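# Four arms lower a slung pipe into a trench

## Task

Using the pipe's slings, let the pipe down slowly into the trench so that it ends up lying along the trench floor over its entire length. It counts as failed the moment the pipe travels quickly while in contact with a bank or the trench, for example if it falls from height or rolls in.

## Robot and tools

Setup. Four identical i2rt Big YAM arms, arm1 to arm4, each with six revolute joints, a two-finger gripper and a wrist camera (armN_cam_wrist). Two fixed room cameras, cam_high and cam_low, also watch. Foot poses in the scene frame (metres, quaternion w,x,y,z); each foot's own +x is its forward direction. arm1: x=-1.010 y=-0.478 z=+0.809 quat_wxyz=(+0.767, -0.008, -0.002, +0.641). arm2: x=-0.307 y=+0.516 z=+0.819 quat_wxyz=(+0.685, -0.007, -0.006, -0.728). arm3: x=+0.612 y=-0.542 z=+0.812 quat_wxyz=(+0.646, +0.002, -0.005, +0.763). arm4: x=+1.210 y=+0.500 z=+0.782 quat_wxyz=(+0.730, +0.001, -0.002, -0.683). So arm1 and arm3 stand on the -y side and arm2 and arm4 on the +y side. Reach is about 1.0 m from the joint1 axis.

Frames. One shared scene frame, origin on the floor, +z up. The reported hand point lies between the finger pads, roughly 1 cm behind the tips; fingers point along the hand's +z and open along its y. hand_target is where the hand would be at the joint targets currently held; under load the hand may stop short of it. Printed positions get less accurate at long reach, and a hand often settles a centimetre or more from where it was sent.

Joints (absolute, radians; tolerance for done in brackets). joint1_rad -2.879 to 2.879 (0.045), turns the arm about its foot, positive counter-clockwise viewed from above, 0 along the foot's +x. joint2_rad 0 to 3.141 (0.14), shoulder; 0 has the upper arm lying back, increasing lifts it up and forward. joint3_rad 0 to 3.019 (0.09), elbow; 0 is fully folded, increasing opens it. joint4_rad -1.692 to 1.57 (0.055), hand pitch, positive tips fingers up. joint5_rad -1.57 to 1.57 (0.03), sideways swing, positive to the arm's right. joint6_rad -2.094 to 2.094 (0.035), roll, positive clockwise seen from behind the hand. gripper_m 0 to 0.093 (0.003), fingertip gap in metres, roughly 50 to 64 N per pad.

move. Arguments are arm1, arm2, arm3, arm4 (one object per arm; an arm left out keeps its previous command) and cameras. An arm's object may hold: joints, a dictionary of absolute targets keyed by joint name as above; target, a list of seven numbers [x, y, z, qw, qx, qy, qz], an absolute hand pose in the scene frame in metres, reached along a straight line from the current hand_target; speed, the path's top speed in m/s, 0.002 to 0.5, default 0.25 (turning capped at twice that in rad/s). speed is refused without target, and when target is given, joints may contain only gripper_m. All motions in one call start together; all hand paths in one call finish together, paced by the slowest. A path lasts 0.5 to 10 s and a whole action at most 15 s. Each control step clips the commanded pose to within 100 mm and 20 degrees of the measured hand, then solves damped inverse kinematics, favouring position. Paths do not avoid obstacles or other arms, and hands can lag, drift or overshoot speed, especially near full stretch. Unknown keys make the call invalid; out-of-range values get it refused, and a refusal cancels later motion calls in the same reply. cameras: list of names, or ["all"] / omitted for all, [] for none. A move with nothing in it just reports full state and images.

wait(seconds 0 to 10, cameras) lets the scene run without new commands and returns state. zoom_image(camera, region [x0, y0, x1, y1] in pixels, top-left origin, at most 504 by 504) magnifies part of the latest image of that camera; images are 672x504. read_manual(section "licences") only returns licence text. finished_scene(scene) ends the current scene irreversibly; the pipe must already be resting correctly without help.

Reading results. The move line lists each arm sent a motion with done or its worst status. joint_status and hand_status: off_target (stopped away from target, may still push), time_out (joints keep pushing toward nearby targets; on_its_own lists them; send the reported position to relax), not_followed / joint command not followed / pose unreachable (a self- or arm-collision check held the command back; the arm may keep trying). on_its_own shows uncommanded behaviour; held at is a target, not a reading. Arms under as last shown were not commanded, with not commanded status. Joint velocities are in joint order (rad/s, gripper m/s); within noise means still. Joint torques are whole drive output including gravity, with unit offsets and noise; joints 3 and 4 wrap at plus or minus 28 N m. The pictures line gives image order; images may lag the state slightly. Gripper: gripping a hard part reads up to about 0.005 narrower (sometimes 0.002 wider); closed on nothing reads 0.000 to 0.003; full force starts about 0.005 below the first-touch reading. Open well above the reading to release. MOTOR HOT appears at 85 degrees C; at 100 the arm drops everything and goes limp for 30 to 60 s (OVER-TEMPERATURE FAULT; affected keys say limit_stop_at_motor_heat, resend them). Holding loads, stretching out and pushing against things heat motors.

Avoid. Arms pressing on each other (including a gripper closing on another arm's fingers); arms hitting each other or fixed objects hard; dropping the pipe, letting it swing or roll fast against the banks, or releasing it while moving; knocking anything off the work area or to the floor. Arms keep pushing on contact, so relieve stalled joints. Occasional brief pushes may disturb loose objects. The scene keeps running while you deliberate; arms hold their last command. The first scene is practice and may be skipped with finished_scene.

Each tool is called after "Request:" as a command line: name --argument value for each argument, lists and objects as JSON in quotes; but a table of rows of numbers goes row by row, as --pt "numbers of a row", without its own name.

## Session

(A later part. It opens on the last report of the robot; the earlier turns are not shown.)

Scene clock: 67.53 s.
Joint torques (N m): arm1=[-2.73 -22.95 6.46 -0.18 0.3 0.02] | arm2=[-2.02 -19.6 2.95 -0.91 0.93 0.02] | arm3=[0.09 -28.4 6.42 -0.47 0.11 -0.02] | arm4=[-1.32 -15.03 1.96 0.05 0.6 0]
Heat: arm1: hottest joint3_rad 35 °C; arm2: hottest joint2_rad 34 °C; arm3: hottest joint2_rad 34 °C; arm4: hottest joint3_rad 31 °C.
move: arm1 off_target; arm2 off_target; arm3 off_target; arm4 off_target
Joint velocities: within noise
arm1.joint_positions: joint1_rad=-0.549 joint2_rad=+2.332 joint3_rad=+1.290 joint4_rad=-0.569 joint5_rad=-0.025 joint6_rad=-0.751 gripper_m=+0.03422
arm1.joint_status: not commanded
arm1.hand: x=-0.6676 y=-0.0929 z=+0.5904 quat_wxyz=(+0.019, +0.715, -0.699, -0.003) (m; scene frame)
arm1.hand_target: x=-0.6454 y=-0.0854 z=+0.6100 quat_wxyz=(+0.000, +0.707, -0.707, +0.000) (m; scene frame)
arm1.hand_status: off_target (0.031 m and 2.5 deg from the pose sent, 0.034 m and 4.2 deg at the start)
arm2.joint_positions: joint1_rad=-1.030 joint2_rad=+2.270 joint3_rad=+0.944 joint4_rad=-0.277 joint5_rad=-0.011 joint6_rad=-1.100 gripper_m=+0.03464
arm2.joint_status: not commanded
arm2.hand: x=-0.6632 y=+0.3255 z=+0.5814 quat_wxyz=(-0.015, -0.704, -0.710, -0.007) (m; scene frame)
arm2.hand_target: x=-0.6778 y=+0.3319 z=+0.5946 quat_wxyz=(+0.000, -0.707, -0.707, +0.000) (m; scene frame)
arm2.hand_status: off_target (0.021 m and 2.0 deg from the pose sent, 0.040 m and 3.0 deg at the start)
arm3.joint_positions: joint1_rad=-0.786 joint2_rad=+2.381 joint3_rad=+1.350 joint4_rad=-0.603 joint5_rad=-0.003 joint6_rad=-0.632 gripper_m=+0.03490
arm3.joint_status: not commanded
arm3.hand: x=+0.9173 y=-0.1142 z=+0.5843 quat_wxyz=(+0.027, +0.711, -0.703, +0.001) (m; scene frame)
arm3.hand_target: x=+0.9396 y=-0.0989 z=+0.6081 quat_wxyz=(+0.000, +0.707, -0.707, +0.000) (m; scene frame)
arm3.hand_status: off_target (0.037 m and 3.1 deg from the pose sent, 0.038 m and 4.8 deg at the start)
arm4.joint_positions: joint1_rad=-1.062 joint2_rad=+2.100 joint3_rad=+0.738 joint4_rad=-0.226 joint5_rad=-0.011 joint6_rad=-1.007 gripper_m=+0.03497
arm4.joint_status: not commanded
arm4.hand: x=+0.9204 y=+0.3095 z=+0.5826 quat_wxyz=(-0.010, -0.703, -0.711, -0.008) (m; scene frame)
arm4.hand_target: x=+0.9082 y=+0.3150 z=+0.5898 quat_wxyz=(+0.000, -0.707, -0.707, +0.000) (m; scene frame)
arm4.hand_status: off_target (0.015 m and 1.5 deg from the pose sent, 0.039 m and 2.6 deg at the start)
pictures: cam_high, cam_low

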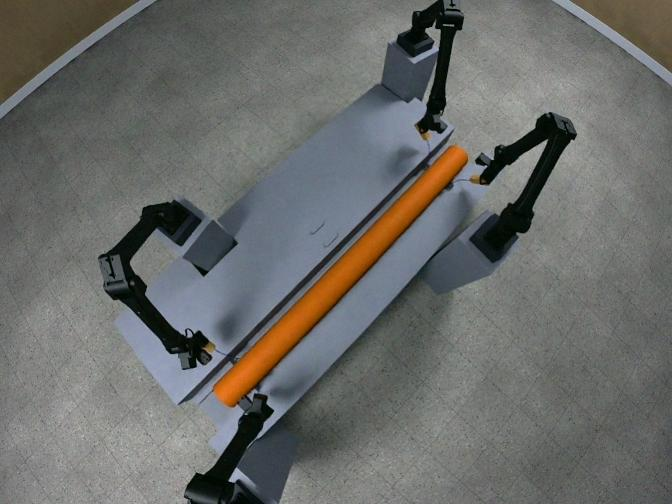

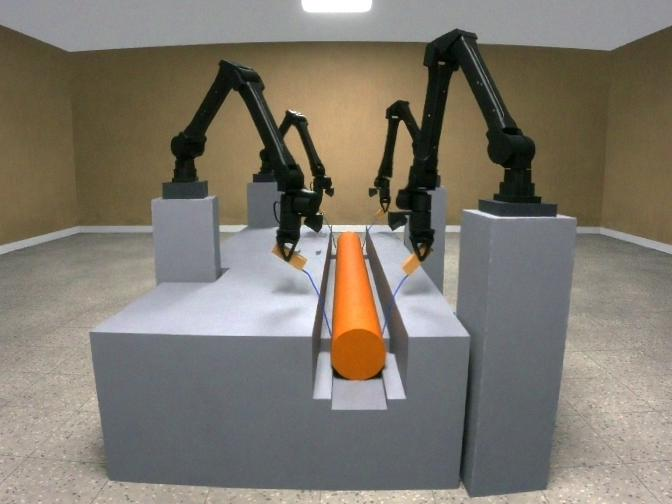

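Request:
move --arm1 '{"target":[-0.65,-0.095,0.575,0,0.707,-0.707,0],"speed":0.02}' --arm2 '{"target":[-0.672,0.332,0.565,0,0.707,0.707,0],"speed":0.02}' --arm3 '{"target":[0.935,-0.105,0.573,0,0.707,-0.707,0],"speed":0.02}' --arm4 '{"target":[0.910,0.315,0.56,0,0.707,0.707,0],"speed":0.02}' --cameras '[]'

Request:
move --arm1 '{"target":[-0.652,-0.125,0.50,0,0.707,-0.707,0],"speed":0.08}' --arm2 '{"target":[-0.668,0.335,0.495,0,0.707,0.707,0],"speed":0.08}' --arm3 '{"target":[0.930,-0.128,0.50,0,0.707,-0.707,0],"speed":0.08}' --arm4 '{"target":[0.914,0.330,0.495,0,0.707,0.707,0],"speed":0.08}' --cameras '["cam_low"]'

Request:
move --arm1 '{"target":[-0.652,-0.155,0.44,0,0.707,-0.707,0],"speed":0.05}' --arm2 '{"target":[-0.668,0.305,0.455,0,0.707,0.707,0],"speed":0.05}' --arm3 '{"target":[0.927,-0.155,0.447,0,0.707,-0.707,0],"speed":0.05}' --arm4 '{"target":[0.914,0.302,0.455,0,0.707,0.707,0],"speed":0.05}'

Request:
zoom_image --camera "cam_low" --region '[250, 170, 450, 420]'

Scene clock: 75.97 s.
Joint torques (N m): arm1=[-1.73 -18.61 5.49 0.81 0.1 -0.01] | arm2=[-2.02 -16.26 3.19 -0.18 0.1 0.07] | arm3=[0.38 -23.41 6.11 0.46 -0.05 -0.02] | arm4=[-0.5 -12.81 2.8 0.68 0.09 0.04]
Heat: arm1: hottest joint3_rad 35 °C; arm2: hottest joint2_rad 33 °C; arm3: hottest joint2_rad 34 °C; arm4: hottest joint3_rad 31 °C.
move: arm1 off_target; arm2 done; arm3 off_target; arm4 off_target
Joint velocities: within noise
arm1.joint_positions: joint1_rad=-0.562 joint2_rad=+2.345 joint3_rad=+1.290 joint4_rad=-0.518 joint5_rad=-0.020 joint6_rad=-0.751 gripper_m=+0.03422
arm1.joint_status: not commanded
arm1.hand: x=-0.6569 y=-0.0919 z=+0.5838 quat_wxyz=(+0.000, +0.711, -0.703, -0.002) (m; scene frame)
arm1.hand_target: x=-0.6502 y=-0.0952 z=+0.5753 quat_wxyz=(+0.000, +0.707, -0.707, +0.000) (m; scene frame)
arm1.hand_status: off_target (0.012 m and 0.7 deg from the pose sent, 0.023 m and 2.5 deg at the start)
arm2.joint_positions: joint1_rad=-1.026 joint2_rad=+2.314 joint3_rad=+0.949 joint4_rad=-0.228 joint5_rad=+0.008 joint6_rad=-1.100 gripper_m=+0.03464
arm2.joint_status: not commanded
arm2.hand: x=-0.6632 y=+0.3272 z=+0.5649 quat_wxyz=(-0.005, -0.703, -0.711, -0.005) (m; scene frame)
arm2.hand_target: x=-0.6720 y=+0.3319 z=+0.5651 quat_wxyz=(+0.000, -0.707, -0.707, +0.000) (m; scene frame)
arm2.hand_status: done (0.010 m and 1.0 deg from the pose sent, 0.020 m and 2.0 deg at the start)
arm3.joint_positions: joint1_rad=-0.792 joint2_rad=+2.390 joint3_rad=+1.350 joint4_rad=-0.554 joint5_rad=+0.000 joint6_rad=-0.632 gripper_m=+0.03490
arm3.joint_status: not commanded
arm3.hand: x=+0.9252 y=-0.1091 z=+0.5792 quat_wxyz=(+0.007, +0.709, -0.705, +0.000) (m; scene frame)
arm3.hand_target: x=+0.9347 y=-0.1053 z=+0.5733 quat_wxyz=(+0.000, +0.707, -0.707, +0.000) (m; scene frame)
arm3.hand_status: off_target (0.012 m and 0.9 deg from the pose sent, 0.023 m and 3.1 deg at the start)
arm4.joint_positions: joint1_rad=-1.072 joint2_rad=+2.168 joint3_rad=+0.738 joint4_rad=-0.169 joint5_rad=+0.003 joint6_rad=-1.007 gripper_m=+0.03497
arm4.joint_status: not commanded
arm4.hand: x=+0.9248 y=+0.3193 z=+0.5606 quat_wxyz=(-0.004, -0.707, -0.707, -0.015) (m; scene frame)
arm4.hand_target: x=+0.9102 y=+0.3151 z=+0.5604 quat_wxyz=(+0.000, -0.707, -0.707, +0.000) (m; scene frame)
arm4.hand_status: off_target (0.015 m and 1.7 deg from the pose sent, 0.026 m and 1.6 deg at the start)
pictures: none
No camera images: "cameras" was empty.

Scene clock: 77.63 s.
Joint torques (N m): arm1=[-0.91 -18.08 4.6 0.99 0.02 -0.1] | arm2=[0.09 -13.16 4.88 1.02 -0.46 0.18] | arm3=[0.32 -23.36 4.94 0.43 -0.08 -0.05] | arm4=[1.2 -10.99 2.73 1.35 -0.48 0.06]
Heat: arm1: hottest joint2_rad 34 °C; arm2: hottest joint2_rad 33 °C; arm3: hottest joint2_rad 34 °C; arm4: hottest joint3_rad 31 °C.
move: arm1 off_target; arm2 off_target; arm3 off_target; arm4 off_target
Joint velocities: within noise
arm1.joint_positions: joint1_rad=-0.602 joint2_rad=+2.493 joint3_rad=+1.290 joint4_rad=-0.372 joint5_rad=-0.019 joint6_rad=-0.777 gripper_m=+0.03422
arm1.joint_status: not commanded
arm1.hand: x=-0.6557 y=-0.1229 z=+0.5113 quat_wxyz=(+0.000, +0.706, -0.708, -0.001) (m; scene frame)
arm1.hand_target: x=-0.6522 y=-0.1252 z=+0.5003 quat_wxyz=(+0.000, +0.707, -0.707, +0.000) (m; scene frame)
arm1.hand_status: off_target (0.012 m and 0.2 deg from the pose sent, 0.090 m and 0.7 deg at the start)
arm2.joint_positions: joint1_rad=-1.058 joint2_rad=+2.465 joint3_rad=+0.989 joint4_rad=-0.144 joint5_rad=+0.022 joint6_rad=-1.115 gripper_m=+0.03464
arm2.joint_status: not commanded
arm2.hand: x=-0.6541 y=+0.3472 z=+0.5095 quat_wxyz=(-0.003, -0.708, -0.706, -0.020) (m; scene frame)
arm2.hand_target: x=-0.6673 y=+0.3353 z=+0.4964 quat_wxyz=(+0.000, -0.707, -0.707, +0.000) (m; scene frame)
arm2.hand_status: off_target (0.024 m and 2.4 deg from the pose sent, 0.070 m and 1.1 deg at the start)
arm3.joint_positions: joint1_rad=-0.811 joint2_rad=+2.536 joint3_rad=+1.356 joint4_rad=-0.414 joint5_rad=+0.001 joint6_rad=-0.648 gripper_m=+0.03490
arm3.joint_status: not commanded
arm3.hand: x=+0.9210 y=-0.1313 z=+0.5059 quat_wxyz=(+0.007, +0.708, -0.706, +0.000) (m; scene frame)
arm3.hand_target: x=+0.9298 y=-0.1282 z=+0.5003 quat_wxyz=(+0.000, +0.707, -0.707, +0.000) (m; scene frame)
arm3.hand_status: off_target (0.011 m and 0.8 deg from the pose sent, 0.082 m and 0.8 deg at the start)
arm4.joint_positions: joint1_rad=-1.130 joint2_rad=+2.344 joint3_rad=+0.766 joint4_rad=-0.030 joint5_rad=+0.018 joint6_rad=-1.042 gripper_m=+0.03497
arm4.joint_status: not commanded
arm4.hand: x=+0.9272 y=+0.3455 z=+0.5053 quat_wxyz=(+0.001, -0.714, -0.699, -0.021) (m; scene frame)
arm4.hand_target: x=+0.9144 y=+0.3303 z=+0.4962 quat_wxyz=(+0.000, -0.707, -0.707, +0.000) (m; scene frame)
arm4.hand_status: off_target (0.023 m and 2.7 deg from the pose sent, 0.067 m and 1.7 deg at the start)
pictures: cam_low

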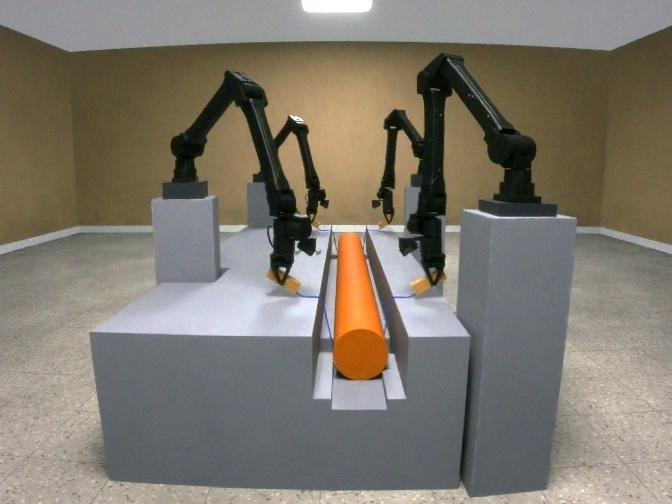

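Scene clock: 79.47 s.
Joint torques (N m): arm1=[-1.14 -14.74 4.78 1.37 0.36 0] | arm2=[1.61 -15.38 3.52 0.4 -0.24 0.28] | arm3=[0.44 -20.07 4.59 0.69 0.23 0.1] | arm4=[1.9 -12.45 1.66 0.95 -0.1 0.32]
Heat: arm1: hottest joint2_rad 34 °C; arm2: hottest joint2_rad 33 °C; arm3: hottest joint2_rad 34 °C; arm4: hottest joint3_rad 31 °C.
move: arm1 off_target; arm2 off_target; arm3 off_target; arm4 off_target
Joint velocities: within noise
arm1.joint_positions: joint1_rad=-0.641 joint2_rad=+2.585 joint3_rad=+1.295 joint4_rad=-0.272 joint5_rad=-0.027 joint6_rad=-0.829 gripper_m=+0.03422
arm1.joint_status: not commanded
arm1.hand: x=-0.6526 y=-0.1459 z=+0.4685 quat_wxyz=(-0.006, +0.711, -0.704, -0.005) (m; scene frame)
arm1.hand_target: x=-0.6534 y=-0.1559 z=+0.4418 quat_wxyz=(+0.000, +0.707, -0.707, +0.000) (m; scene frame)
arm1.hand_status: off_target (0.030 m and 1.1 deg from the pose sent, 0.078 m and 0.2 deg at the start)
arm2.joint_positions: joint1_rad=-1.013 joint2_rad=+2.595 joint3_rad=+1.110 joint4_rad=-0.119 joint5_rad=+0.015 joint6_rad=-1.061 gripper_m=+0.03464
arm2.joint_status: not commanded
arm2.hand: x=-0.6654 y=+0.3198 z=+0.4644 quat_wxyz=(-0.003, -0.712, -0.702, -0.011) (m; scene frame)
arm2.hand_target: x=-0.6676 y=+0.3053 z=+0.4556 quat_wxyz=(+0.000, -0.707, -0.707, +0.000) (m; scene frame)
arm2.hand_status: off_target (0.018 m and 1.5 deg from the pose sent, 0.070 m and 2.4 deg at the start)
arm3.joint_positions: joint1_rad=-0.839 joint2_rad=+2.609 joint3_rad=+1.352 joint4_rad=-0.312 joint5_rad=-0.006 joint6_rad=-0.690 gripper_m=+0.03490
arm3.joint_status: not commanded
arm3.hand: x=+0.9251 y=-0.1472 z=+0.4696 quat_wxyz=(-0.005, +0.713, -0.701, -0.006) (m; scene frame)
arm3.hand_target: x=+0.9262 y=-0.1556 z=+0.4481 quat_wxyz=(+0.000, +0.707, -0.707, +0.000) (m; scene frame)
arm3.hand_status: off_target (0.024 m and 1.3 deg from the pose sent, 0.064 m and 0.8 deg at the start)
arm4.joint_positions: joint1_rad=-1.071 joint2_rad=+2.472 joint3_rad=+0.878 joint4_rad=+0.006 joint5_rad=+0.007 joint6_rad=-0.998 gripper_m=+0.03497
arm4.joint_status: not commanded
arm4.hand: x=+0.9164 y=+0.3138 z=+0.4635 quat_wxyz=(-0.001, -0.710, -0.704, -0.009) (m; scene frame)
arm4.hand_target: x=+0.9142 y=+0.3022 z=+0.4555 quat_wxyz=(+0.000, -0.707, -0.707, +0.000) (m; scene frame)
arm4.hand_status: off_target (0.015 m and 1.2 deg from the pose sent, 0.068 m and 2.7 deg at the start)
pictures: arm1_cam_wrist, arm2_cam_wrist, arm3_cam_wrist, arm4_cam_wrist, cam_high, cam_low

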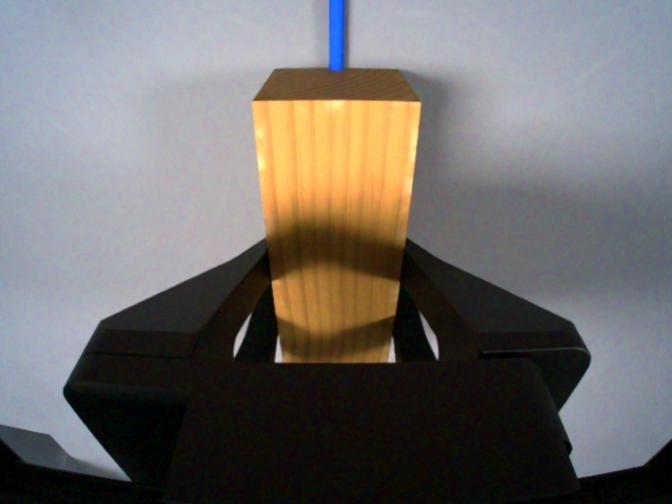

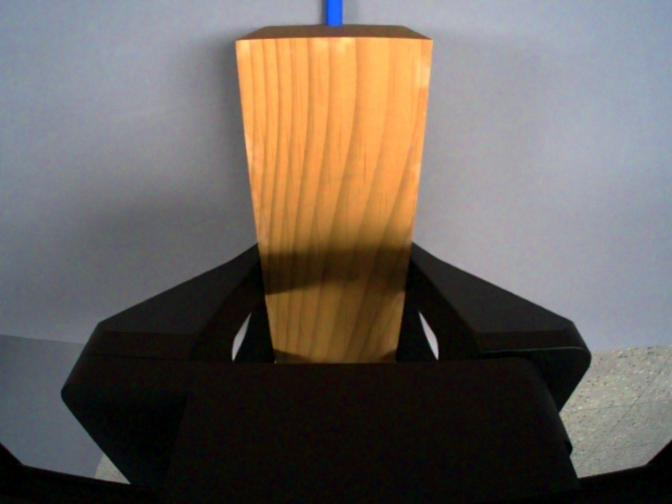

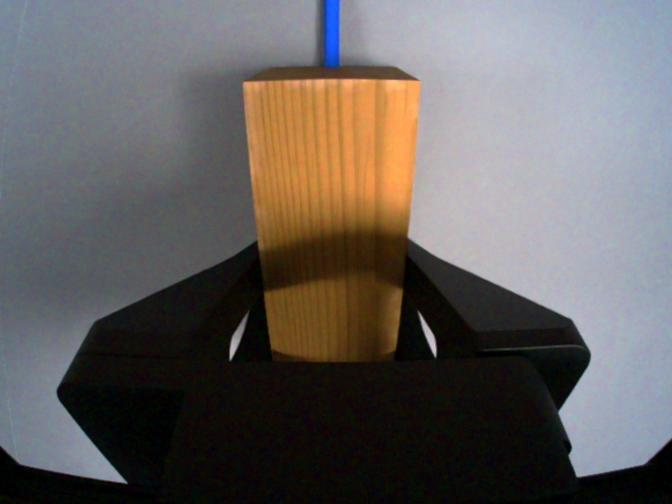

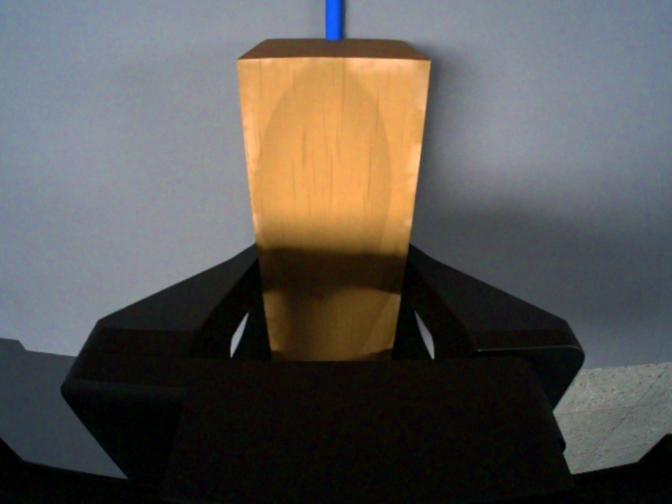

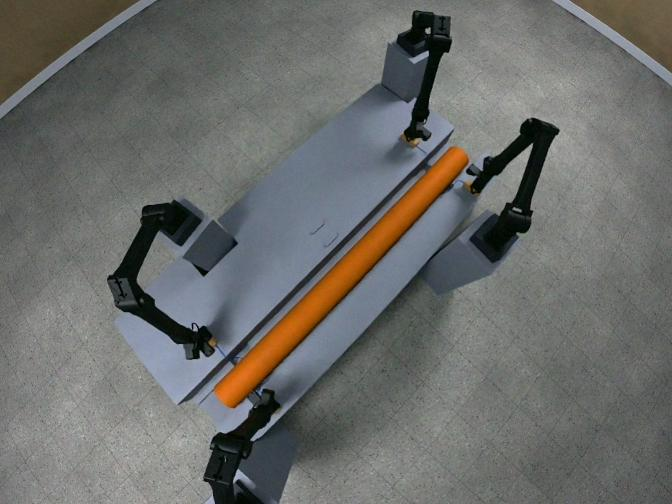

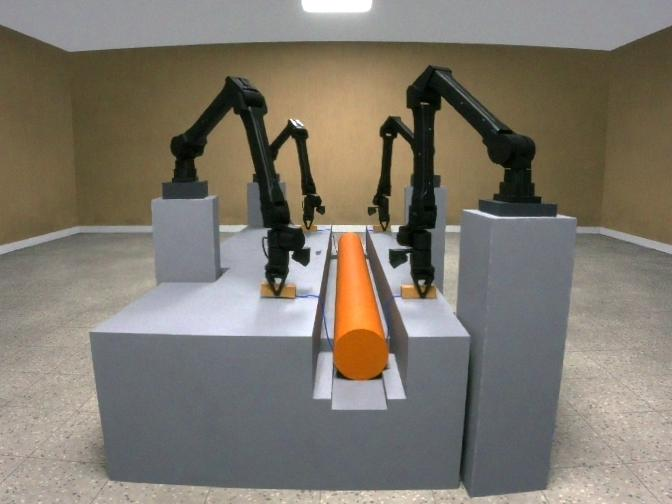

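Scaled by 2.016.

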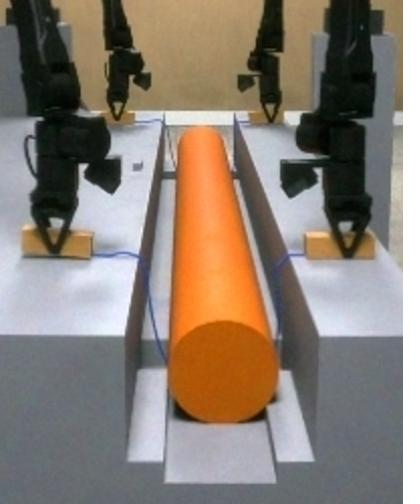

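Request:
move --arm1 '{"joints":{"gripper_m":0.065}}' --arm2 '{"joints":{"gripper_m":0.065}}' --arm3 '{"joints":{"gripper_m":0.065}}' --arm4 '{"joints":{"gripper_m":0.065}}' --cameras '[]'

Request:
move --arm1 '{"target":[-0.653,-0.150,0.60,0,0.707,-0.707,0],"speed":0.12,"joints":{"gripper_m":0.09}}' --arm2 '{"target":[-0.668,0.312,0.60,0,0.707,0.707,0],"speed":0.12,"joints":{"gripper_m":0.09}}' --arm3 '{"target":[0.925,-0.149,0.60,0,0.707,-0.707,0],"speed":0.12,"joints":{"gripper_m":0.09}}' --arm4 '{"target":[0.914,0.309,0.60,0,0.707,0.707,0],"speed":0.12,"joints":{"gripper_m":0.09}}' --cameras '["cam_low","cam_high"]'

Request:
zoom_image --camera "cam_low" --region '[250, 170, 450, 420]'

Scene clock: 84.20 s.
Joint torques (N m): arm1=[-1.26 -16.67 3.51 0.85 -0.02 0.02] | arm2=[0.32 -16.21 2.91 0.25 -0.33 0.17] | arm3=[0.5 -22.01 3.59 0.44 -0.07 0.08] | arm4=[0.85 -12.86 1.68 0.88 -0.18 0.24]
Heat: arm1: hottest joint2_rad 34 °C; arm2: hottest joint2_rad 33 °C; arm3: hottest joint2_rad 34 °C; arm4: hottest joint3_rad 31 °C.
move: arm1 done; arm2 done; arm3 done; arm4 done
Joint velocities: within noise
arm1.joint_positions: joint1_rad=-0.643 joint2_rad=+2.609 joint3_rad=+1.311 joint4_rad=-0.262 joint5_rad=-0.018 joint6_rad=-0.829 gripper_m=+0.06493
arm1.joint_status: all done
arm1.hand: x=-0.6500 y=-0.1471 z=+0.4591 quat_wxyz=(-0.007, +0.710, -0.704, +0.000) (m; scene frame)
arm1.hand_target: x=-0.6533 y=-0.1559 z=+0.4418 quat_wxyz=(+0.000, +0.707, -0.707, +0.000) (m; scene frame)
arm1.hand_status: not commanded
arm2.joint_positions: joint1_rad=-0.997 joint2_rad=+2.602 joint3_rad=+1.117 joint4_rad=-0.115 joint5_rad=+0.017 joint6_rad=-1.051 gripper_m=+0.06493
arm2.joint_status: all done
arm2.hand: x=-0.6638 y=+0.3137 z=+0.4617 quat_wxyz=(-0.001, -0.710, -0.704, -0.010) (m; scene frame)
arm2.hand_target: x=-0.6675 y=+0.3052 z=+0.4556 quat_wxyz=(+0.000, -0.707, -0.707, +0.000) (m; scene frame)
arm2.hand_status: not commanded
arm3.joint_positions: joint1_rad=-0.839 joint2_rad=+2.630 joint3_rad=+1.365 joint4_rad=-0.305 joint5_rad=+0.001 joint6_rad=-0.689 gripper_m=+0.06491
arm3.joint_status: all done
arm3.hand: x=+0.9258 y=-0.1485 z=+0.4611 quat_wxyz=(-0.005, +0.712, -0.702, -0.002) (m; scene frame)
arm3.hand_target: x=+0.9263 y=-0.1557 z=+0.4482 quat_wxyz=(+0.000, +0.707, -0.707, +0.000) (m; scene frame)
arm3.hand_status: not commanded
arm4.joint_positions: joint1_rad=-1.056 joint2_rad=+2.477 joint3_rad=+0.877 joint4_rad=+0.007 joint5_rad=+0.010 joint6_rad=-0.990 gripper_m=+0.06487
arm4.joint_status: all done
arm4.hand: x=+0.9211 y=+0.3112 z=+0.4621 quat_wxyz=(+0.000, -0.707, -0.707, -0.012) (m; scene frame)
arm4.hand_target: x=+0.9143 y=+0.3022 z=+0.4555 quat_wxyz=(+0.000, -0.707, -0.707, +0.000) (m; scene frame)
arm4.hand_status: not commanded
pictures: none
No camera images: "cameras" was empty.

Scene clock: 86.20 s.
Joint torques (N m): arm1=[-0.5 -19.31 3.69 0.12 -0.01 0.03] | arm2=[-0.5 -16.97 2.74 -0.9 -0.18 0.07] | arm3=[1.38 -23.65 3.96 -0.28 -0.09 0.1] | arm4=[-0.21 -14.15 1.7 -0.23 0.01 0.08]
Heat: arm1: hottest joint2_rad 34 °C; arm2: hottest joint2_rad 33 °C; arm3: hottest joint2_rad 34 °C; arm4: hottest joint3_rad 30 °C.
move: arm1 done; arm2 done; arm3 done; arm4 done
Joint velocities: within noise
arm1.joint_positions: joint1_rad=-0.643 joint2_rad=+2.264 joint3_rad=+1.158 joint4_rad=-0.453 joint5_rad=-0.018 joint6_rad=-0.829 gripper_m=+0.08990
arm1.joint_status: all done
arm1.hand: x=-0.6504 y=-0.1444 z=+0.5996 quat_wxyz=(-0.008, +0.710, -0.704, +0.000) (m; scene frame)
arm1.hand_target: x=-0.6532 y=-0.1500 z=+0.5999 quat_wxyz=(+0.000, +0.707, -0.707, +0.000) (m; scene frame)
arm1.hand_status: done (0.006 m and 1.0 deg from the pose sent, 0.141 m and 1.0 deg at the start)
arm2.joint_positions: joint1_rad=-0.997 joint2_rad=+2.229 joint3_rad=+0.948 joint4_rad=-0.288 joint5_rad=+0.015 joint6_rad=-1.051 gripper_m=+0.08992
arm2.joint_status: all done
arm2.hand: x=-0.6723 y=+0.3104 z=+0.5982 quat_wxyz=(+0.002, -0.710, -0.704, +0.006) (m; scene frame)
arm2.hand_target: x=-0.6681 y=+0.3120 z=+0.6000 quat_wxyz=(+0.000, -0.707, -0.707, +0.000) (m; scene frame)
arm2.hand_status: done (0.005 m and 0.8 deg from the pose sent, 0.138 m and 1.2 deg at the start)
arm3.joint_positions: joint1_rad=-0.839 joint2_rad=+2.299 joint3_rad=+1.215 joint4_rad=-0.489 joint5_rad=+0.001 joint6_rad=-0.679 gripper_m=+0.08989
arm3.joint_status: all done
arm3.hand: x=+0.9268 y=-0.1481 z=+0.5989 quat_wxyz=(-0.003, +0.709, -0.705, -0.002) (m; scene frame)
arm3.hand_target: x=+0.9250 y=-0.1489 z=+0.6000 quat_wxyz=(+0.000, +0.707, -0.707, +0.000) (m; scene frame)
arm3.hand_status: done (0.002 m and 0.5 deg from the pose sent, 0.139 m and 1.1 deg at the start)
arm4.joint_positions: joint1_rad=-1.055 joint2_rad=+2.058 joint3_rad=+0.736 joint4_rad=-0.241 joint5_rad=+0.005 joint6_rad=-0.990 gripper_m=+0.08988
arm4.joint_status: all done
arm4.hand: x=+0.9130 y=+0.3054 z=+0.5963 quat_wxyz=(+0.001, -0.707, -0.707, +0.003) (m; scene frame)
arm4.hand_target: x=+0.9141 y=+0.3090 z=+0.5999 quat_wxyz=(+0.000, -0.707, -0.707, +0.000) (m; scene frame)
arm4.hand_status: done (0.005 m and 0.3 deg from the pose sent, 0.138 m and 1.4 deg at the start)
pictures: cam_high, cam_low

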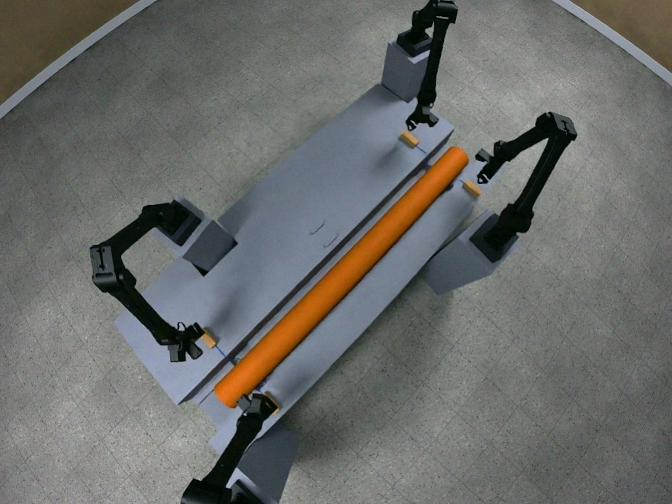

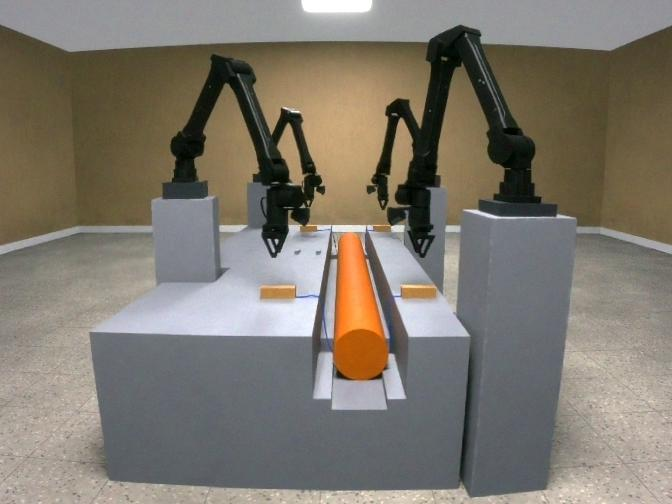

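Scaled by 2.016.

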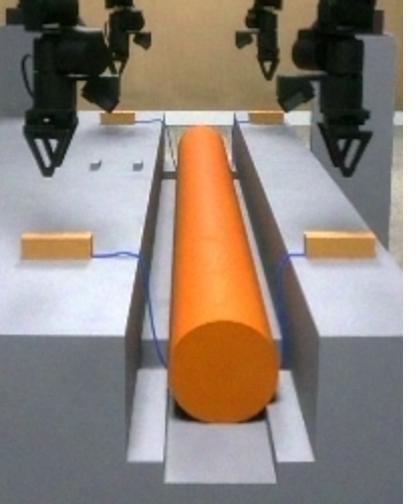

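Request:
finished_scene --scene 2

The scene is finished: the task was done.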